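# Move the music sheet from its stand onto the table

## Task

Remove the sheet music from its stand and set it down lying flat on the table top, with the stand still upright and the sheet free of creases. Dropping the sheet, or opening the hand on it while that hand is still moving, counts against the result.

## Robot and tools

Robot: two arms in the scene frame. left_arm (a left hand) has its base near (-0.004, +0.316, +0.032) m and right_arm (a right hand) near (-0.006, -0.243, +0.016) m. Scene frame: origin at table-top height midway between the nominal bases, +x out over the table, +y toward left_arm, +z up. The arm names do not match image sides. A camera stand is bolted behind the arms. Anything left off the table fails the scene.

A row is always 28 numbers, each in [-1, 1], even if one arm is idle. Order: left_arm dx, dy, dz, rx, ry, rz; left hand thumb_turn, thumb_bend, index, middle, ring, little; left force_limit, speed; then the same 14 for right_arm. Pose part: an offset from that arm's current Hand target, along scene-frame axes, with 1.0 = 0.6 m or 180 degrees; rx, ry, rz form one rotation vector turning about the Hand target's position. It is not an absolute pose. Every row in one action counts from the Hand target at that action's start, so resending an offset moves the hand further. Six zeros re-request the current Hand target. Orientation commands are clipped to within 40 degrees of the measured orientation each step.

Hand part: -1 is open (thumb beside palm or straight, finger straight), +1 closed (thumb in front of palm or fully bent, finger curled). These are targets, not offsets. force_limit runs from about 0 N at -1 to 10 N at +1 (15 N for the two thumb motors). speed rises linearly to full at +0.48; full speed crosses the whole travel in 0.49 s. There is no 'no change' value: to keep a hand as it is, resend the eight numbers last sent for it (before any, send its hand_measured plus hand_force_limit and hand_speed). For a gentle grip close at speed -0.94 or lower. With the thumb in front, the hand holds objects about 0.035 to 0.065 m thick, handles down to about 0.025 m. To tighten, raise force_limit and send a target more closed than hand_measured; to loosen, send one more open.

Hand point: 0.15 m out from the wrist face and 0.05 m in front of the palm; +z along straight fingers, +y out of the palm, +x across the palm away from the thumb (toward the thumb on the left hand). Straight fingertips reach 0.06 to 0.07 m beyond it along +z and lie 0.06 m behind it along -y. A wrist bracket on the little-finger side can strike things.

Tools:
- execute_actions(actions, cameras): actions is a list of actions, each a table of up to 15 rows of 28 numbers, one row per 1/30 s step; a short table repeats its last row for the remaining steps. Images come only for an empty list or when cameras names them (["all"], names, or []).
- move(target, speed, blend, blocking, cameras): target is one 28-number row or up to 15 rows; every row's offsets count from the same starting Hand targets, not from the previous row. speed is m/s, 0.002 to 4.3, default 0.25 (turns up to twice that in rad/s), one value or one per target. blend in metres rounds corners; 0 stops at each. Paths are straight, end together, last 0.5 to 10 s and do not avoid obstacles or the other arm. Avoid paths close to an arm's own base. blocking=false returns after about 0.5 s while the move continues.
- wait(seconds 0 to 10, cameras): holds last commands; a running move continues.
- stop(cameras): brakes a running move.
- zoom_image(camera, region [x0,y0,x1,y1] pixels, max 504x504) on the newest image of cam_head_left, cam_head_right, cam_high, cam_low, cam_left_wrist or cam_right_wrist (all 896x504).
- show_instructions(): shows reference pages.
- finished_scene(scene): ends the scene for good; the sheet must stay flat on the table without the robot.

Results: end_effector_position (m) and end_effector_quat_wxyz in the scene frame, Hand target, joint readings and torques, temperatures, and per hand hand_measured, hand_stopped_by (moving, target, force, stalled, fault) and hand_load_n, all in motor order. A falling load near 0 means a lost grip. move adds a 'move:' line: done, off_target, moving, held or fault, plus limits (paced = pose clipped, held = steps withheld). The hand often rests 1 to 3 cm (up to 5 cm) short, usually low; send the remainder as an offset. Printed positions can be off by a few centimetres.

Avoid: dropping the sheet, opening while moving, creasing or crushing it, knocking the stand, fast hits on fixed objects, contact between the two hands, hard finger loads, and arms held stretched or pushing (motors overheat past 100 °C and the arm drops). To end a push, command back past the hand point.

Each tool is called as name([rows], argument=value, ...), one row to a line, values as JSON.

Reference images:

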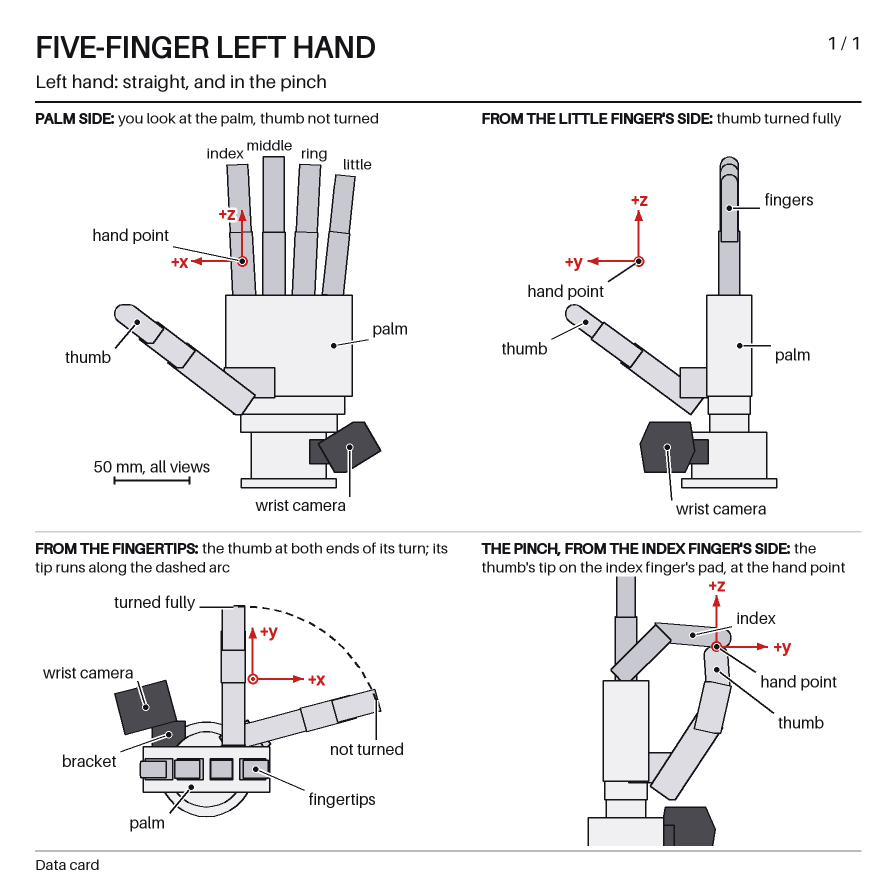

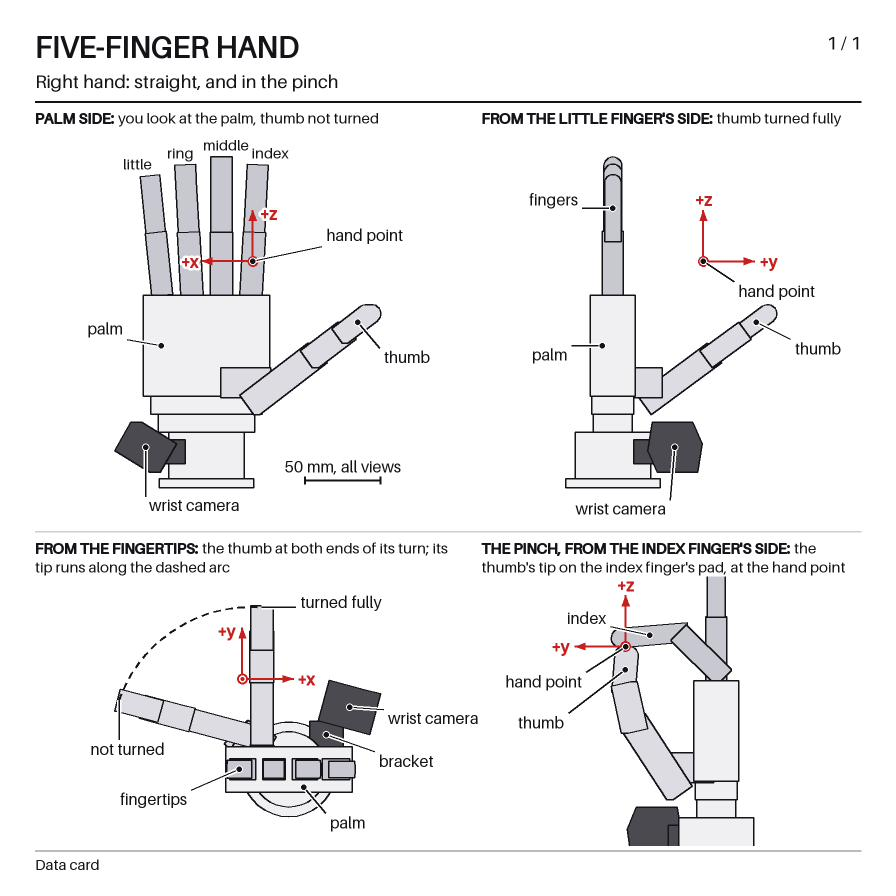

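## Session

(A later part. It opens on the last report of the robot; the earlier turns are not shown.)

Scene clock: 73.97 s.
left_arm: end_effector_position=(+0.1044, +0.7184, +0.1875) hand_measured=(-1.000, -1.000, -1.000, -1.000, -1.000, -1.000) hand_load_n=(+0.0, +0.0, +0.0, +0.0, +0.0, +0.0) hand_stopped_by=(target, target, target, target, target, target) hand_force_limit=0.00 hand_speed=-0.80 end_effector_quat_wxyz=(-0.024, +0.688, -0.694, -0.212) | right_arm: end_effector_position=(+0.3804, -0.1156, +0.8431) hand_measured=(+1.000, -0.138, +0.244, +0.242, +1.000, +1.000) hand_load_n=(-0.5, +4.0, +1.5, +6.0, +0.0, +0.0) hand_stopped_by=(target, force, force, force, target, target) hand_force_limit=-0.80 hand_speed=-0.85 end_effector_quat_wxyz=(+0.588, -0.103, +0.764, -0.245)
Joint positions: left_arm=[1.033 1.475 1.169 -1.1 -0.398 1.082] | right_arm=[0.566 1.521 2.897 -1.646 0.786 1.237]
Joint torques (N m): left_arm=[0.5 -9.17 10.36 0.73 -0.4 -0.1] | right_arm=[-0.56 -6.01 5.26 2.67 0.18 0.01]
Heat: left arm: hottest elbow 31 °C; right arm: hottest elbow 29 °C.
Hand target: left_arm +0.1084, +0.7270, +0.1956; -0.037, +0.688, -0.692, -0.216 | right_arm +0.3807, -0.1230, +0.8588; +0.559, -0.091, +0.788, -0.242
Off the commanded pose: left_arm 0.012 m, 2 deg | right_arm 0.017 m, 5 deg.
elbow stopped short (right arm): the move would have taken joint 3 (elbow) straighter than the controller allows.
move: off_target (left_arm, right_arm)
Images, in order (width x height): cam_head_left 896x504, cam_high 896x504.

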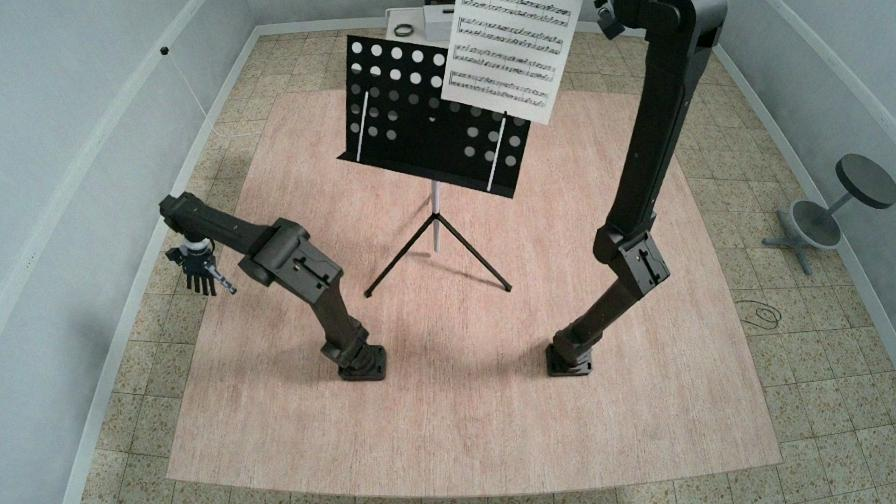

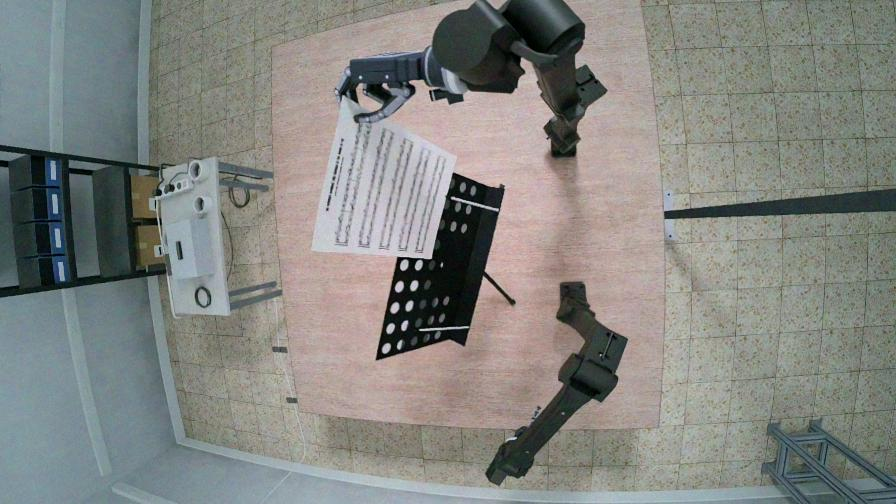

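move(target=[0,0,0,0,0,0,-1,-1,-1,-1,-1,-1,0,-0.8, -0.035,-0.15,0.015,0,0,0,1,-0.05,0.25,0.25,1,1,-0.8,-0.85], speed=0.06, cameras=["cam_head_left","cam_head_right","cam_high"])

Scene clock: 79.13 s.
left_arm: end_effector_position=(+0.1044, +0.7184, +0.1875) hand_measured=(-1.000, -1.000, -1.000, -1.000, -1.000, -1.000) hand_load_n=(+0.0, +0.0, +0.0, +0.0, +0.0, +0.0) hand_stopped_by=(target, target, target, target, target, target) hand_force_limit=0.00 hand_speed=-0.80 end_effector_quat_wxyz=(-0.024, +0.688, -0.694, -0.212) | right_arm: end_effector_position=(+0.3788, -0.2067, +0.8474) hand_measured=(+1.000, -0.138, +0.244, +0.242, +1.000, +1.000) hand_load_n=(+0.0, +4.5, +1.5, +6.0, +0.0, +0.0) hand_stopped_by=(target, force, force, force, target, target) hand_force_limit=-0.80 hand_speed=-0.85 end_effector_quat_wxyz=(+0.580, -0.092, +0.772, -0.243)
Joint positions: left_arm=[1.033 1.475 1.169 -1.1 -0.398 1.082] | right_arm=[0.152 1.479 2.897 -1.646 0.398 1.146]
Joint torques (N m): left_arm=[0.67 -9.11 10.4 0.76 -0.41 -0.11] | right_arm=[-0.67 -6.77 5.14 2.14 0.05 -0.01]
Heat: left arm: hottest elbow 31 °C; right arm: hottest shoulder 28 °C.
Hand target: left_arm +0.1084, +0.7270, +0.1956; -0.037, +0.688, -0.692, -0.216 | right_arm +0.3597, -0.2130, +0.8678; +0.559, -0.091, +0.788, -0.242
Off the commanded pose: left_arm 0.012 m, 2 deg | right_arm 0.029 m, 3 deg.
elbow stopped short (right arm): the move would have taken joint 3 (elbow) straighter than the controller allows.
move: off_target (left_arm, right_arm)
Images, in order (width x height): cam_head_left 896x504, cam_head_right 896x504, cam_high 896x504.

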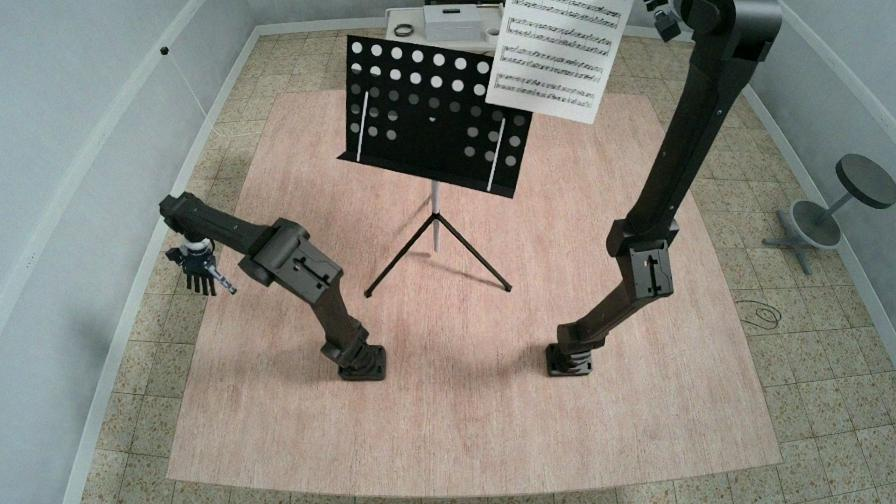

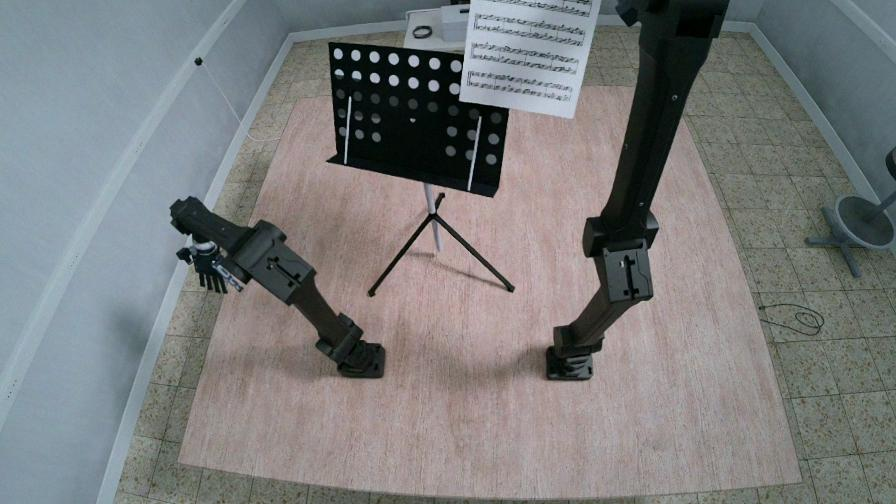

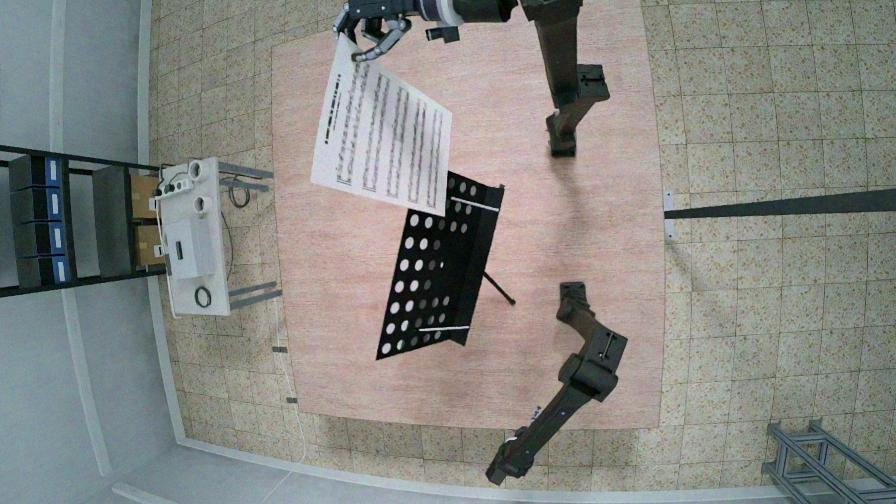

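move(target=[0,0,0,0,0,0,-1,-1,-1,-1,-1,-1,0,-0.8, 0.05,-0.345,-0.08,0,0,0,1,-0.05,0.25,0.25,1,1,-0.8,-0.85], speed=0.1, cameras=["cam_head_left","cam_head_right","cam_low"])

Scene clock: 83.37 s.
left_arm: end_effector_position=(+0.1044, +0.7184, +0.1875) hand_measured=(-1.000, -1.000, -1.000, -1.000, -1.000, -1.000) hand_load_n=(+0.0, +0.0, +0.0, +0.0, +0.0, +0.0) hand_stopped_by=(target, target, target, target, target, target) hand_force_limit=0.00 hand_speed=-0.80 end_effector_quat_wxyz=(-0.024, +0.688, -0.694, -0.212) | right_arm: end_effector_position=(+0.3917, -0.4212, +0.8148) hand_measured=(+1.000, -0.138, +0.244, +0.242, +1.000, +1.000) hand_load_n=(+0.0, +4.5, +1.5, +6.0, +0.0, +0.0) hand_stopped_by=(target, force, force, force, target, target) hand_force_limit=-0.80 hand_speed=-0.85 end_effector_quat_wxyz=(+0.557, -0.085, +0.791, -0.238)
Joint positions: left_arm=[1.033 1.475 1.169 -1.1 -0.398 1.082] | right_arm=[-0.733 1.59 2.878 -1.588 -0.441 0.928]
Joint torques (N m): left_arm=[0.5 -9.23 10.4 0.76 -0.4 -0.11] | right_arm=[0.21 -7.65 6.37 1.29 -0.16 0]
Heat: left arm: hottest elbow 31 °C; right arm: hottest shoulder 28 °C.
Hand target: left_arm +0.1084, +0.7270, +0.1956; -0.037, +0.688, -0.692, -0.216 | right_arm +0.3897, -0.4200, +0.8198; +0.559, -0.091, +0.788, -0.242
Off the commanded pose: left_arm 0.012 m, 2 deg | right_arm 0.006 m, 1 deg.
move: off_target (left_arm)
Images, in order (width x height): cam_head_left 896x504, cam_head_right 896x504, cam_low 896x504.

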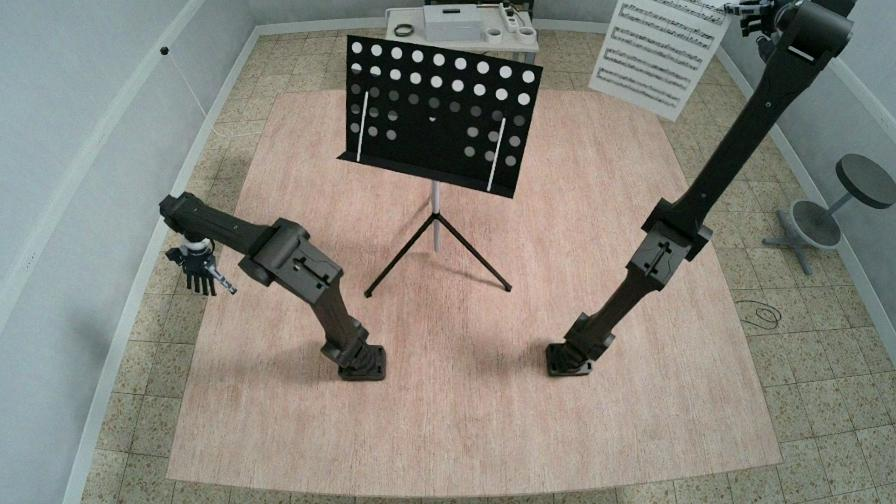

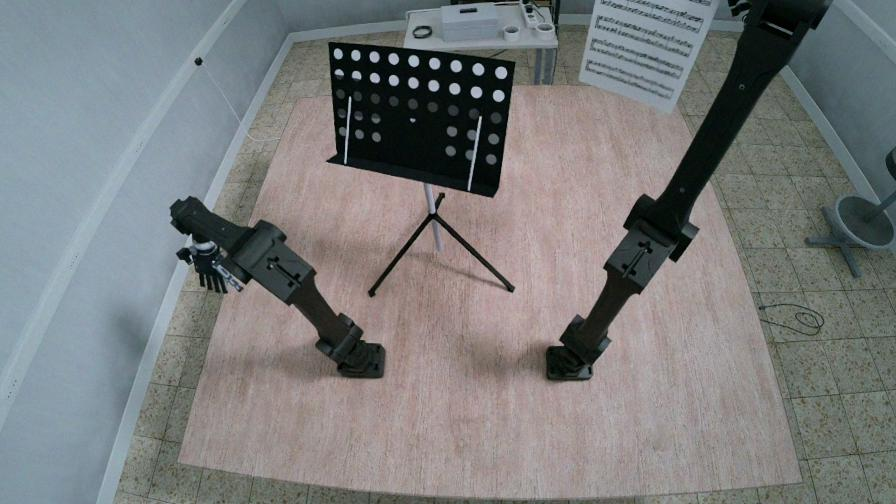

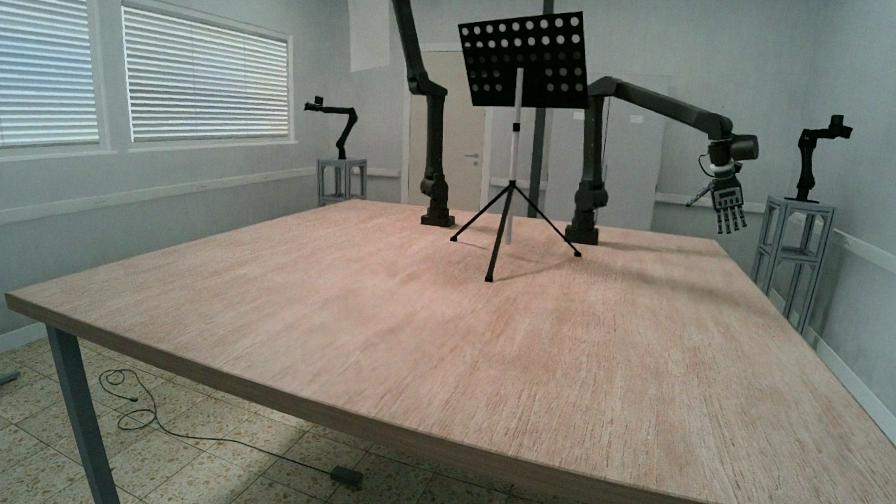

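move(target=[0,0,0,0,0,0,-1,-1,-1,-1,-1,-1,0,-0.8, 0.05,0,-0.66,0,0,0,1,-0.05,0.25,0.25,1,1,-0.8,-0.85], speed=0.12, cameras=["cam_head_left","cam_head_right","cam_high","cam_low","cam_right_wrist"])

Scene clock: 87.90 s.
left_arm: end_effector_position=(+0.1044, +0.7184, +0.1875) hand_measured=(-1.000, -1.000, -1.000, -1.000, -1.000, -1.000) hand_load_n=(+0.0, +0.0, +0.0, +0.0, +0.0, +0.0) hand_stopped_by=(target, target, target, target, target, target) hand_force_limit=0.00 hand_speed=-0.80 end_effector_quat_wxyz=(-0.024, +0.688, -0.694, -0.212) | right_arm: end_effector_position=(+0.4191, -0.4280, +0.4177) hand_measured=(+1.000, -0.138, +0.244, +0.242, +1.000, +1.000) hand_load_n=(+0.0, +4.0, +1.5, +6.0, +0.5, +0.0) hand_stopped_by=(target, force, force, force, target, target) hand_force_limit=-0.80 hand_speed=-0.85 end_effector_quat_wxyz=(+0.547, -0.088, +0.797, -0.241)
Joint positions: left_arm=[1.033 1.475 1.169 -1.1 -0.398 1.082] | right_arm=[-0.681 0.921 0.947 -0.339 -0.381 0.927]
Joint torques (N m): left_arm=[0.67 -9 10.41 0.72 -0.42 -0.1] | right_arm=[1.38 -7.47 8.84 2.55 0.12 0.16]
Heat: left arm: hottest elbow 31 °C; right arm: hottest shoulder 28 °C.
Hand target: left_arm +0.1084, +0.7270, +0.1956; -0.037, +0.688, -0.692, -0.216 | right_arm +0.4197, -0.4200, +0.4238; +0.559, -0.091, +0.788, -0.242
Off the commanded pose: left_arm 0.012 m, 2 deg | right_arm 0.010 m, 2 deg.
move: off_target (left_arm)
camera_calibration:
cam_right_wrist: T_world_to_cam=[[-0.0341504, 0.74829, -0.662492, 0.608475], [-0.0825906, 0.658498, 0.748037, 0.0103598], [0.995998, 0.0802613, 0.0393138, -0.284104], [0, 0, 0, 1]] pos_world=[0.304603, -0.439335, 0.406529]
Images, in order (width x height): cam_head_left 896x504, cam_head_right 896x504, cam_high 896x504, cam_low 896x504, cam_right_wrist 896x504.

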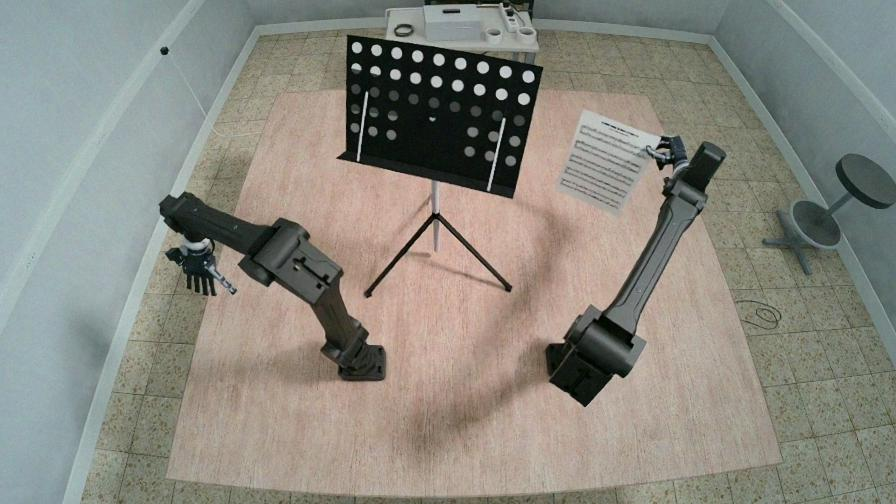

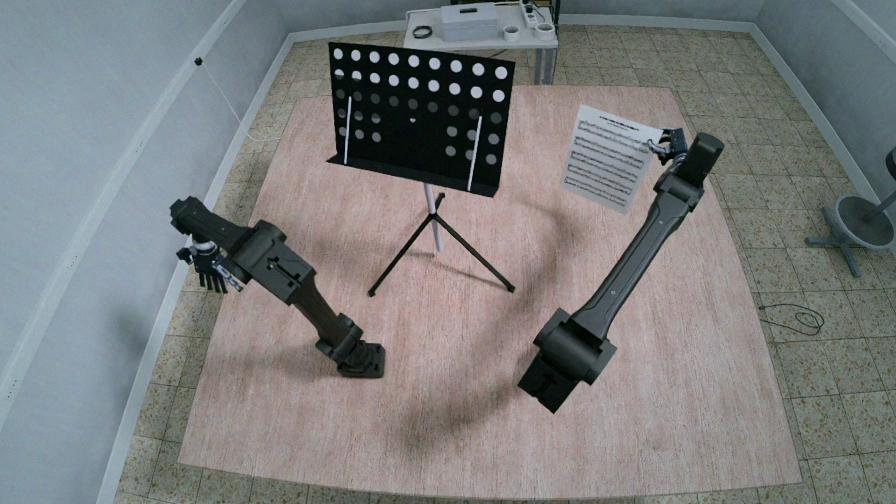

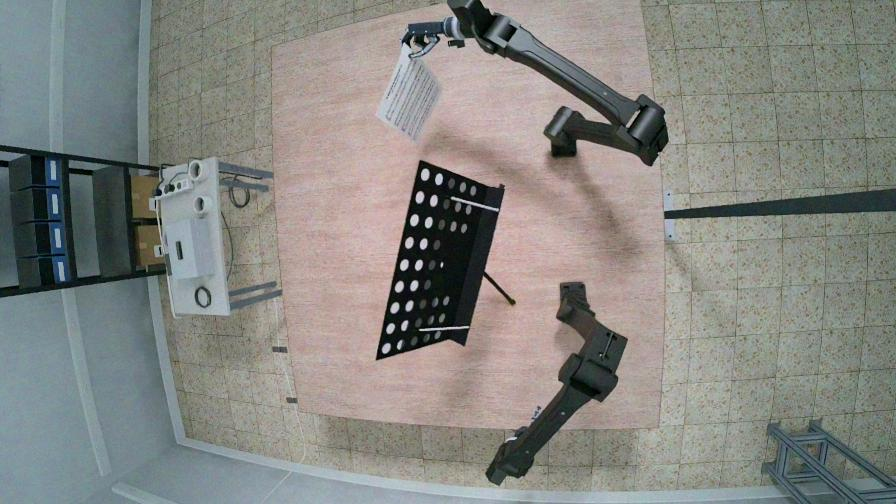

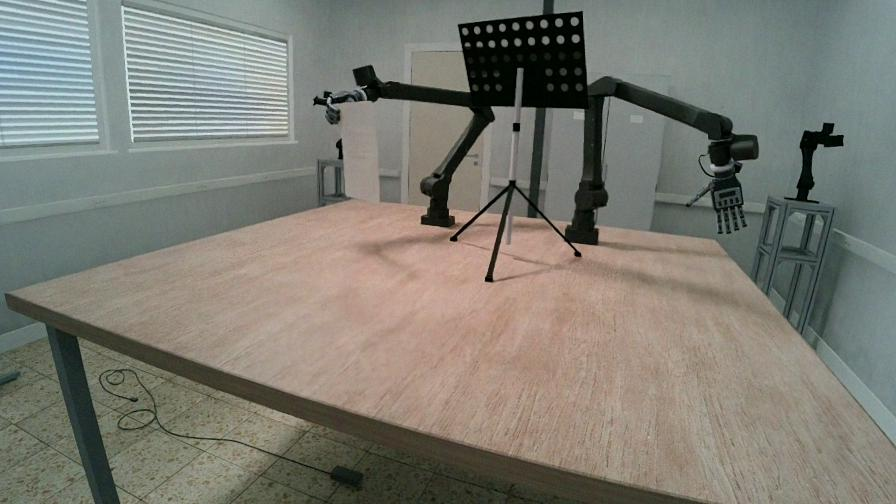

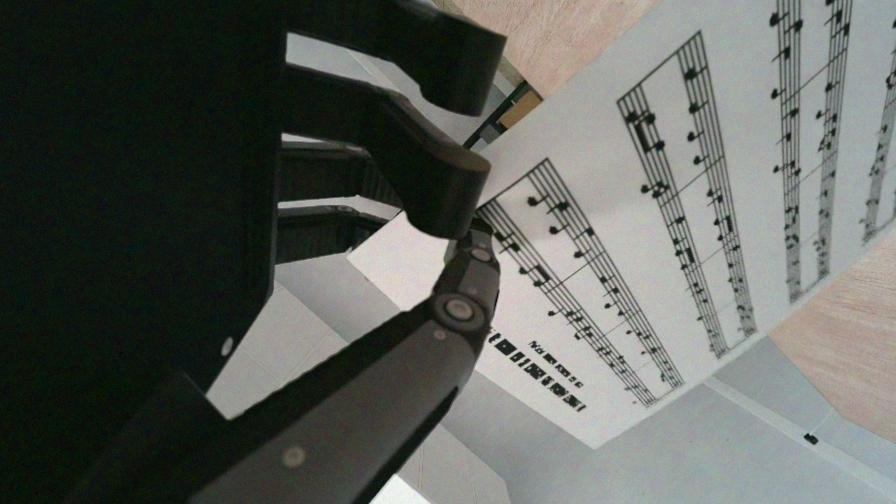

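move(target=[0,0,0,0,0,0,-1,-1,-1,-1,-1,-1,0,-0.8, -0.07,0.033,-0.2,0,0,0,1,-0.05,0.25,0.25,1,1,-0.8,-0.85], speed=0.08, cameras=["cam_head_left","cam_head_right","cam_high","cam_low"])

zoom_image(camera="cam_low", region=[270, 80, 470, 250])

zoom_image(camera="cam_head_left", region=[500, 100, 750, 270])

Scene clock: 92.07 s.
left_arm: end_effector_position=(+0.1044, +0.7184, +0.1875) hand_measured=(-1.000, -1.000, -1.000, -1.000, -1.000, -1.000) hand_load_n=(+0.0, +0.0, +0.0, +0.0, +0.0, +0.0) hand_stopped_by=(target, target, target, target, target, target) hand_force_limit=0.00 hand_speed=-0.80 end_effector_quat_wxyz=(-0.024, +0.688, -0.694, -0.212) | right_arm: end_effector_position=(+0.3820, -0.3974, +0.2999) hand_measured=(+1.000, -0.138, +0.244, +0.242, +1.000, +1.000) hand_load_n=(+0.0, +4.0, +1.5, +6.5, +0.0, +0.0) hand_stopped_by=(target, force, force, force, target, target) hand_force_limit=-0.80 hand_speed=-0.85 end_effector_quat_wxyz=(+0.551, -0.092, +0.796, -0.232)
Joint positions: left_arm=[1.033 1.475 1.169 -1.1 -0.398 1.082] | right_arm=[-0.696 0.815 0.582 -0.083 -0.416 0.927]
Joint torques (N m): left_arm=[0.5 -9.23 10.4 0.69 -0.4 -0.11] | right_arm=[-0.73 -5.83 8.64 2.5 -0.16 0]
Heat: left arm: hottest elbow 31 °C; right arm: hottest shoulder 28 °C.
Hand target: left_arm +0.1084, +0.7270, +0.1956; -0.037, +0.688, -0.692, -0.216 | right_arm +0.3777, -0.4002, +0.3038; +0.559, -0.091, +0.788, -0.242
Off the commanded pose: left_arm 0.012 m, 2 deg | right_arm 0.006 m, 2 deg.
move: off_target (left_arm)
Images, in order (width x height): cam_head_left 896x504, cam_head_right 896x504, cam_high 896x504, cam_low 896x504.

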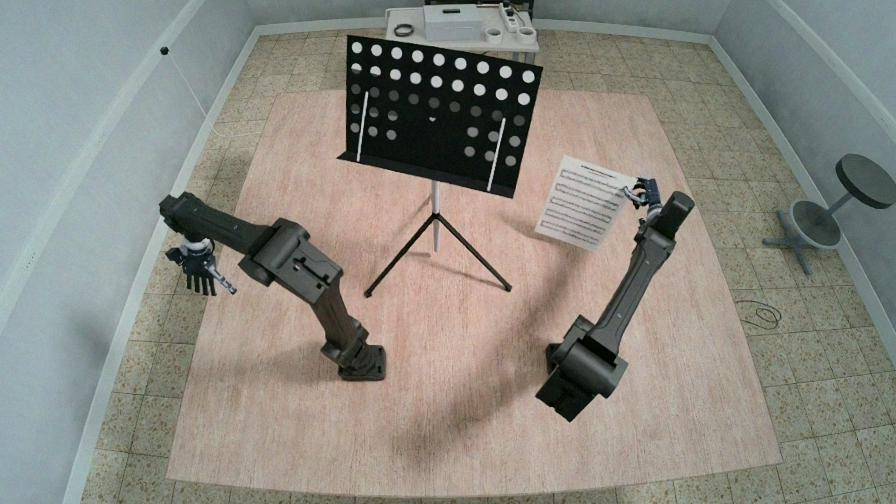

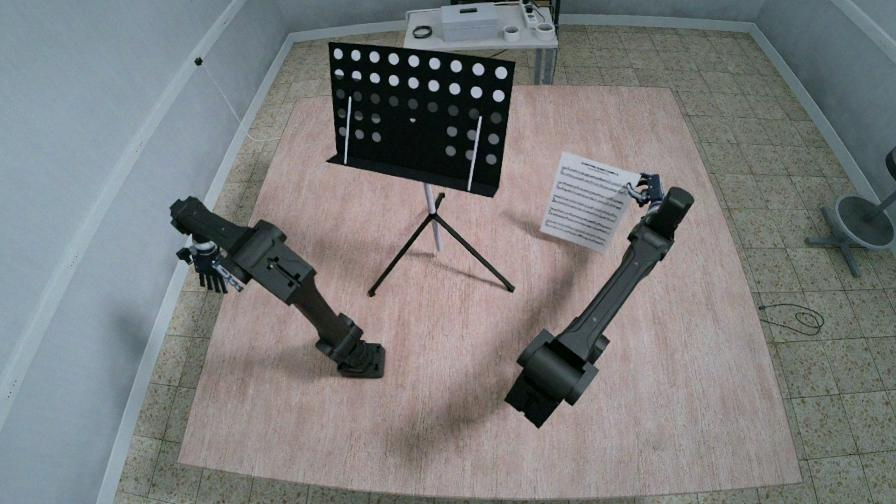

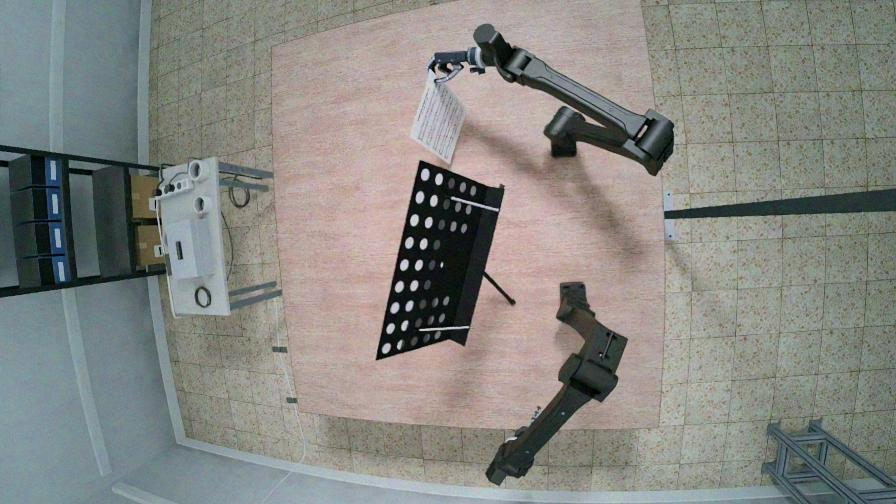

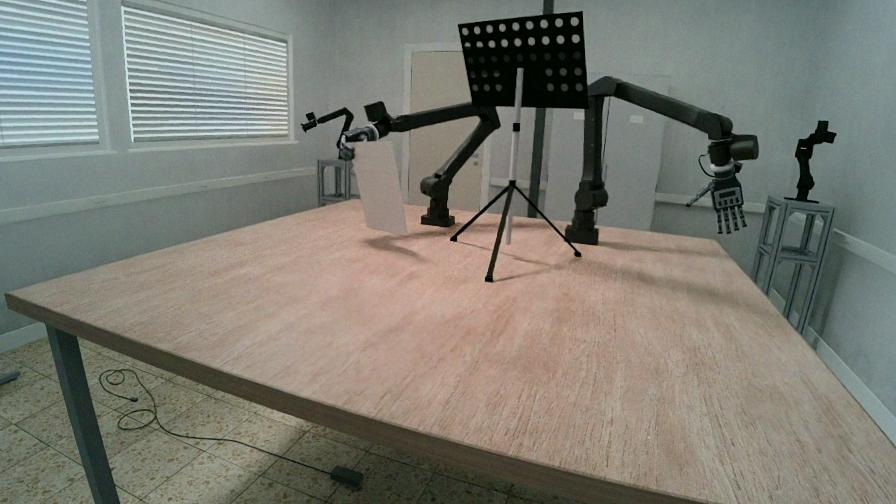

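Scaled by 2.520 from the camera's 896x504 image, which has a finer 1280x720 frame.

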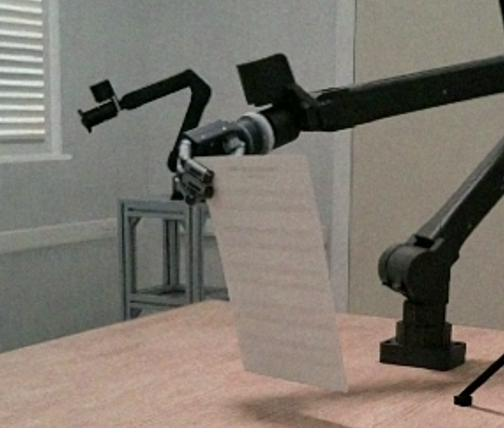

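Scaled by 2.016 from the camera's 896x504 image, which has a finer 1280x720 frame.

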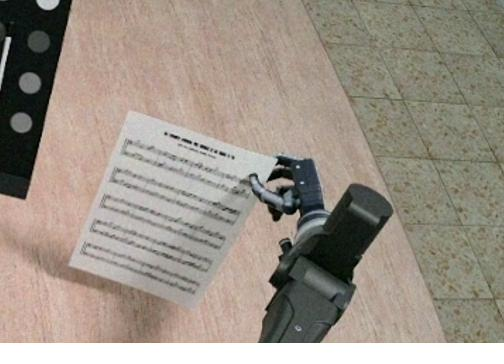

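move([
  [0,0,0,0,0,0,-1,-1,-1,-1,-1,-1,0,-0.8, 0.0017,0,-0.0467,0,0,0,1,-0.05,0.25,0.25,1,1,-0.8,-0.85],
  [0,0,0,0,0,0,-1,-1,-1,-1,-1,-1,0,-0.8, 0.1117,-0.0367,-0.0833,0.0267,0.0789,0,1,-0.05,0.25,0.25,1,1,-0.8,-0.85],
  [0,0,0,0,0,0,-1,-1,-1,-1,-1,-1,0,-0.8, 0.2067,-0.07,-0.1483,0.0533,0.1578,0,1,-0.05,0.25,0.25,1,1,-0.8,-0.85],
], speed=0.06, blend=0.02, cameras=["cam_head_left","cam_head_right","cam_low"])

zoom_image(camera="cam_low", region=[270, 80, 470, 250])

zoom_image(camera="cam_head_left", region=[500, 100, 750, 270])

Scene clock: 100.67 s.
left_arm: end_effector_position=(+0.1044, +0.7184, +0.1875) hand_measured=(-1.000, -1.000, -1.000, -1.000, -1.000, -1.000) hand_load_n=(+0.0, +0.0, +0.0, +0.0, +0.0, +0.0) hand_stopped_by=(target, target, target, target, target, target) hand_force_limit=0.00 hand_speed=-0.80 end_effector_quat_wxyz=(-0.024, +0.688, -0.694, -0.212) | right_arm: end_effector_position=(+0.4812, -0.4382, +0.1918) hand_measured=(+1.000, -0.138, +0.244, +0.242, +1.000, +1.000) hand_load_n=(+0.0, +4.0, +1.5, +6.0, +0.0, +0.0) hand_stopped_by=(target, force, force, force, target, target) hand_force_limit=-0.80 hand_speed=-0.85 end_effector_quat_wxyz=(+0.340, -0.090, +0.926, -0.137)
Joint positions: left_arm=[1.033 1.475 1.169 -1.1 -0.398 1.082] | right_arm=[-0.555 1.344 0.964 -0.461 -0.197 0.875]
Joint torques (N m): left_arm=[0.56 -9.23 10.41 0.76 -0.41 -0.11] | right_arm=[0.79 -10.64 14.13 0.72 0.09 -0.04]
Heat: left arm: hottest elbow 32 °C; right arm: hottest elbow 30 °C.
Hand target: left_arm +0.1084, +0.7270, +0.1956; -0.037, +0.688, -0.692, -0.216 | right_arm +0.5017, -0.4422, +0.2148; +0.354, -0.101, +0.918, -0.146
Off the commanded pose: left_arm 0.012 m, 2 deg | right_arm 0.031 m, 2 deg.
move: off_target (left_arm, right_arm); blend cut to 0.014 m at target 1
Images, in order (width x height): cam_head_left 896x504, cam_head_right 896x504, cam_low 896x504.

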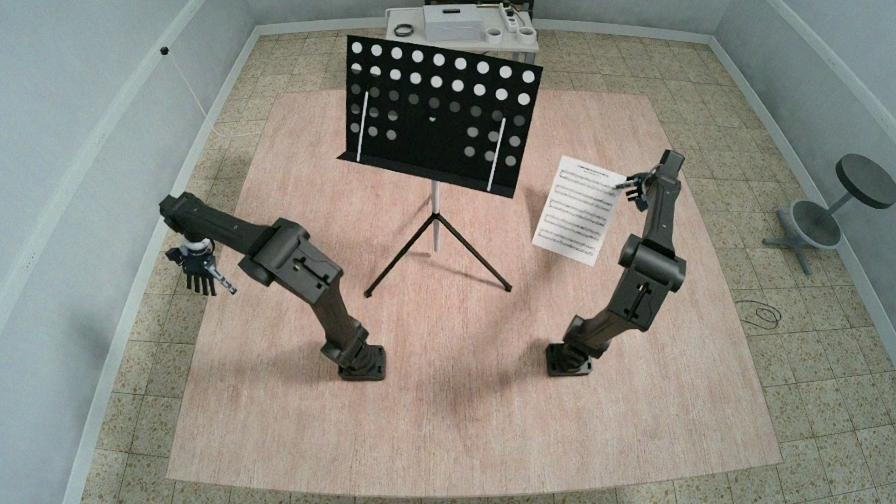

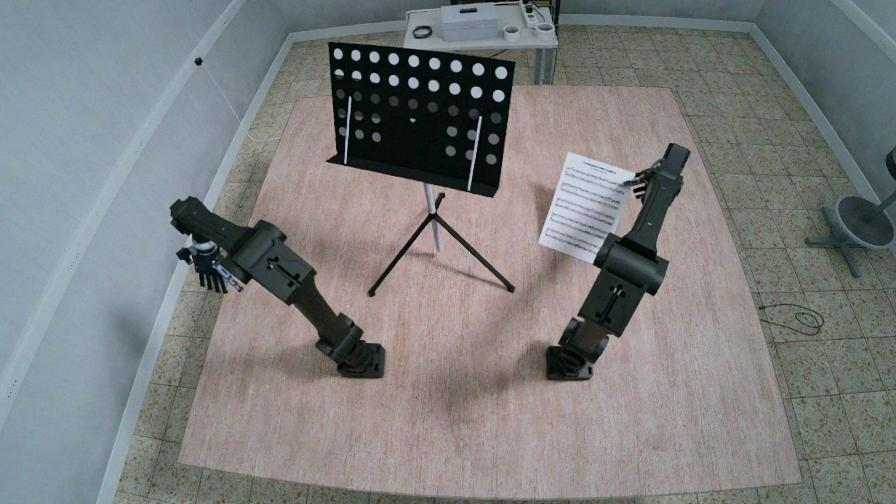

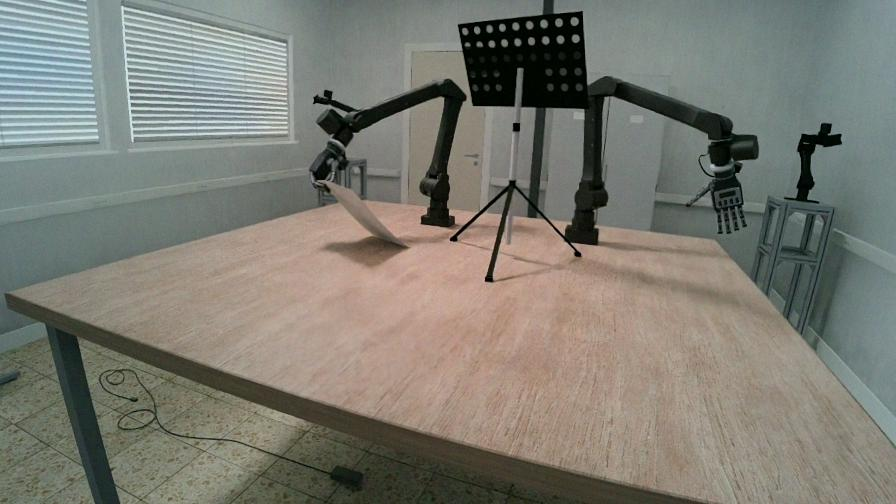

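Scaled by 2.520 from the camera's 896x504 image, which has a finer 1280x720 frame.

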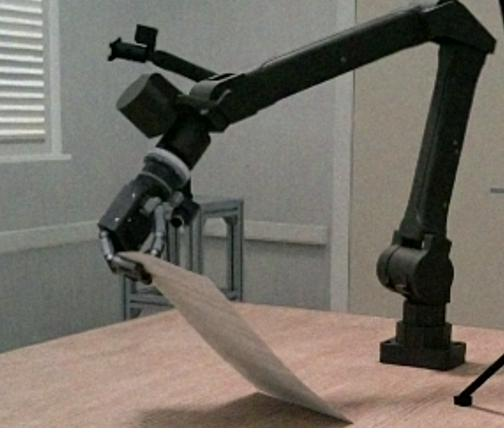

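Scaled by 2.016 from the camera's 896x504 image, which has a finer 1280x720 frame.

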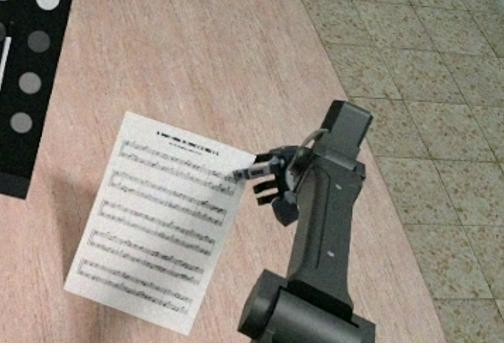

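move(target=[0,0,0,0,0,0,-1,-1,-1,-1,-1,-1,0,-0.8,0.1133,-0.02,-0.0617,0.0267,0.0789,0,1,-0.05,0.25,0.25,1,1,-0.8,-0.85], speed=0.06, cameras=["cam_low","cam_head_right"])

Scene clock: 106.03 s.
left_arm: end_effector_position=(+0.1044, +0.7184, +0.1875) hand_measured=(-1.000, -1.000, -1.000, -1.000, -1.000, -1.000) hand_load_n=(+0.0, +0.0, +0.0, +0.0, +0.0, +0.0) hand_stopped_by=(target, target, target, target, target, target) hand_force_limit=0.00 hand_speed=-0.80 end_effector_quat_wxyz=(-0.024, +0.688, -0.694, -0.212) | right_arm: end_effector_position=(+0.5476, -0.4515, +0.1618) hand_measured=(+1.000, -0.138, +0.244, +0.242, +1.000, +1.000) hand_load_n=(+0.0, +4.5, +1.5, +6.0, +0.0, +0.0) hand_stopped_by=(target, force, force, force, target, target) hand_force_limit=-0.80 hand_speed=-0.85 end_effector_quat_wxyz=(+0.229, -0.102, +0.964, -0.090)
Joint positions: left_arm=[1.033 1.475 1.169 -1.1 -0.398 1.082] | right_arm=[-0.486 1.637 1.312 -0.761 -0.114 0.879]
Joint torques (N m): left_arm=[0.67 -9.17 10.39 0.76 -0.41 -0.11] | right_arm=[1.08 -15.15 13.6 0.39 0.1 0.14]
Heat: left arm: hottest elbow 32 °C; right arm: hottest elbow 31 °C.
Hand target: left_arm +0.1084, +0.7270, +0.1956; -0.037, +0.688, -0.692, -0.216 | right_arm +0.5697, -0.4542, +0.1778; +0.242, -0.103, +0.960, -0.094
Off the commanded pose: left_arm 0.012 m, 2 deg | right_arm 0.027 m, 2 deg.
move: off_target (left_arm, right_arm)
Images, in order (width x height): cam_head_right 896x504, cam_low 896x504.

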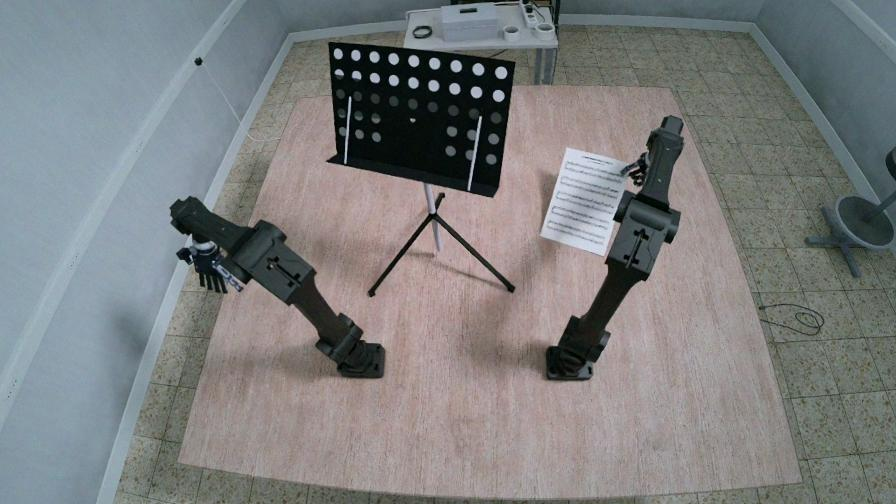

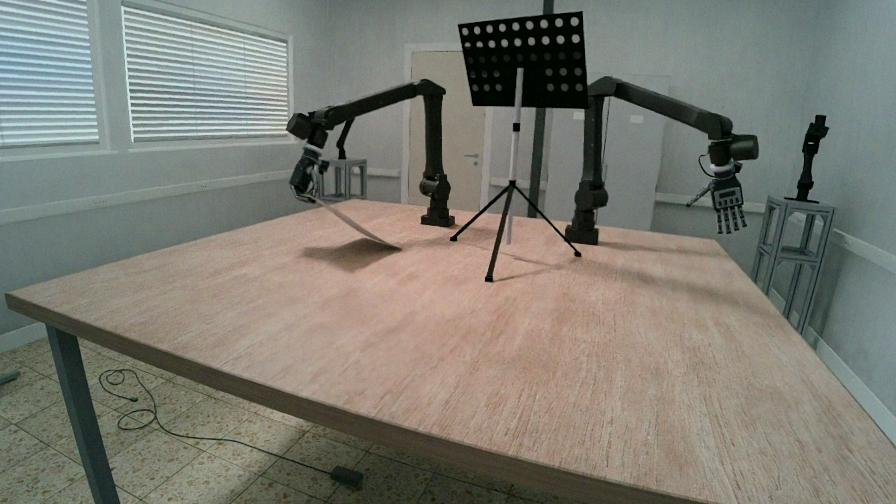

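move(target=[0,0,0,0,0,0,-1,-1,-1,-1,-1,-1,0,-0.8,0.05,-0.02,-0.0967,0.0213,0.0631,0,1,-0.05,0.25,0.25,1,1,-0.8,-0.85], speed=0.06, cameras=["cam_low","cam_head_right","cam_right_wrist"])

zoom_image(camera="cam_low", region=[240, 80, 460, 290])

Scene clock: 109.03 s.
left_arm: end_effector_position=(+0.1044, +0.7184, +0.1875) hand_measured=(-1.000, -1.000, -1.000, -1.000, -1.000, -1.000) hand_load_n=(+0.0, +0.0, +0.0, +0.0, +0.0, +0.0) hand_stopped_by=(target, target, target, target, target, target) hand_force_limit=0.00 hand_speed=-0.80 end_effector_quat_wxyz=(-0.024, +0.688, -0.694, -0.212) | right_arm: end_effector_position=(+0.5776, -0.4651, +0.1096) hand_measured=(+1.000, -0.138, +0.244, +0.242, +1.000, +1.000) hand_load_n=(+0.0, +4.5, +1.5, +6.5, +0.0, +0.0) hand_stopped_by=(target, force, force, force, target, target) hand_force_limit=-0.80 hand_speed=-0.85 end_effector_quat_wxyz=(+0.138, -0.102, +0.984, -0.047)
Joint positions: left_arm=[1.033 1.475 1.169 -1.1 -0.398 1.082] | right_arm=[-0.471 1.869 1.541 -0.961 -0.077 0.882]
Joint torques (N m): left_arm=[0.56 -9.23 10.39 0.76 -0.4 -0.11] | right_arm=[1.03 -18.14 13.26 -0.01 0.11 0.08]
Heat: left arm: hottest elbow 32 °C; right arm: hottest elbow 32 °C.
Hand target: left_arm +0.1084, +0.7270, +0.1956; -0.037, +0.688, -0.692, -0.216 | right_arm +0.5997, -0.4662, +0.1198; +0.149, -0.104, +0.982, -0.051
Off the commanded pose: left_arm 0.012 m, 2 deg | right_arm 0.024 m, 1 deg.
move: off_target (left_arm, right_arm)
camera_calibration:
cam_right_wrist: T_world_to_cam=[[-0.442841, 0.887219, -0.129361, 0.67984], [0.631192, 0.410961, 0.657806, -0.239113], [0.63678, 0.209652, -0.741996, -0.0735163], [0, 0, 0, 1]] pos_world=[0.498801, -0.489488, 0.190686]
Images, in order (width x height): cam_head_right 896x504, cam_low 896x504, cam_right_wrist 896x504.

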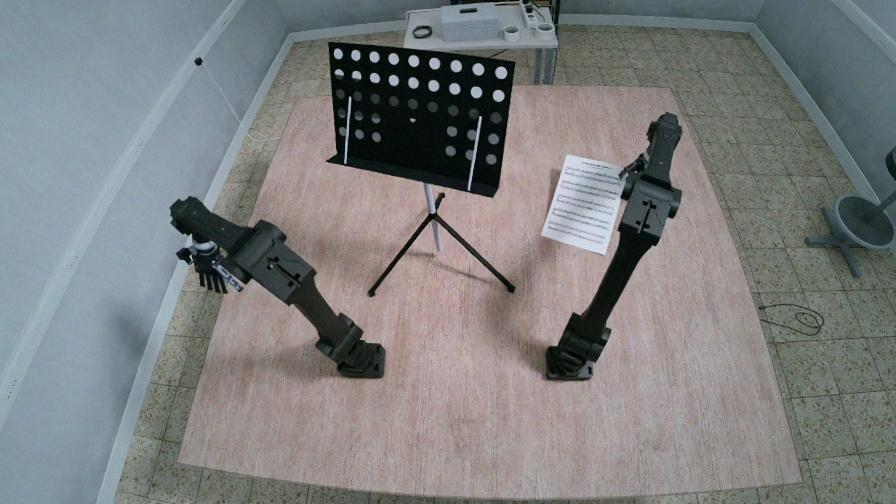

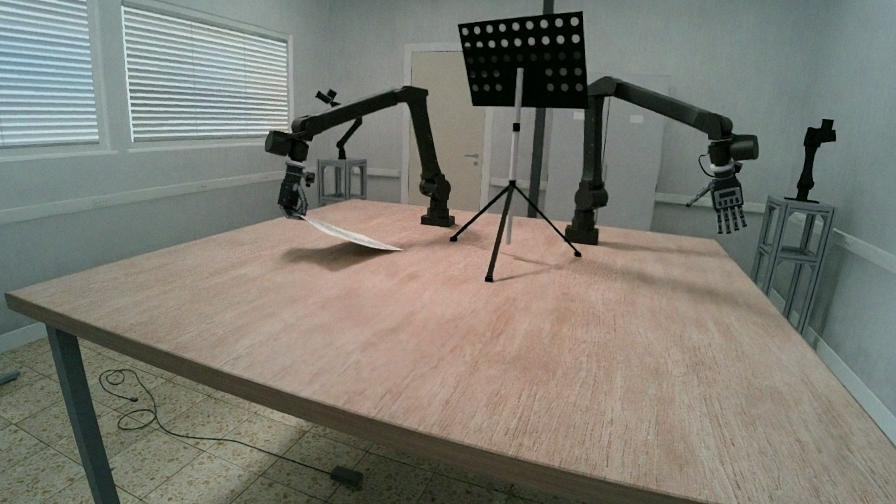

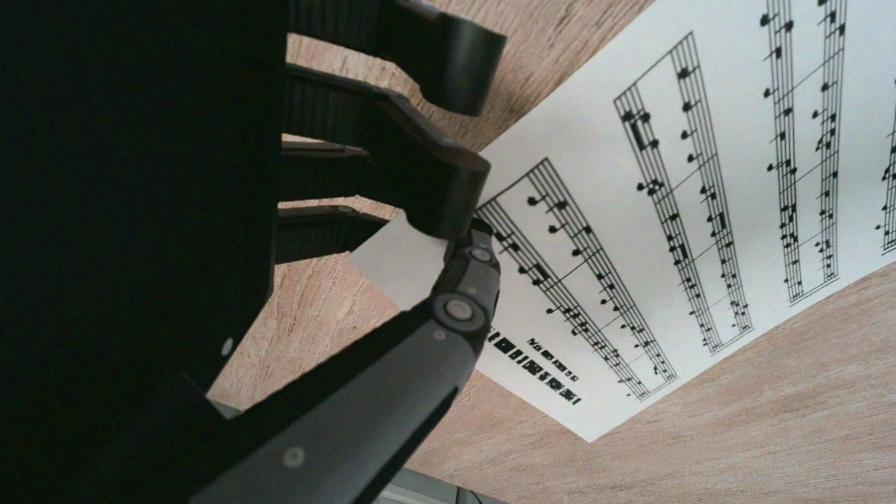

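Scaled by 2.291 from the camera's 896x504 image, which has a finer 1280x720 frame.

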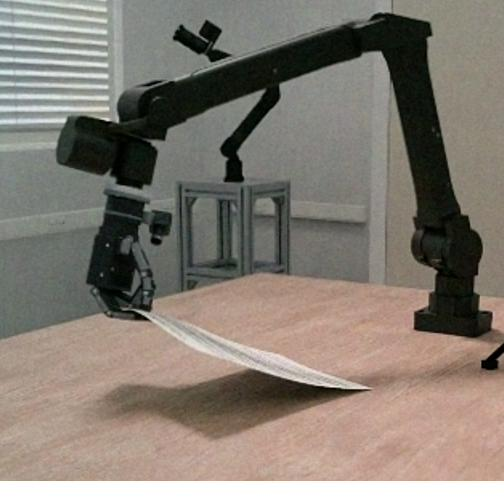

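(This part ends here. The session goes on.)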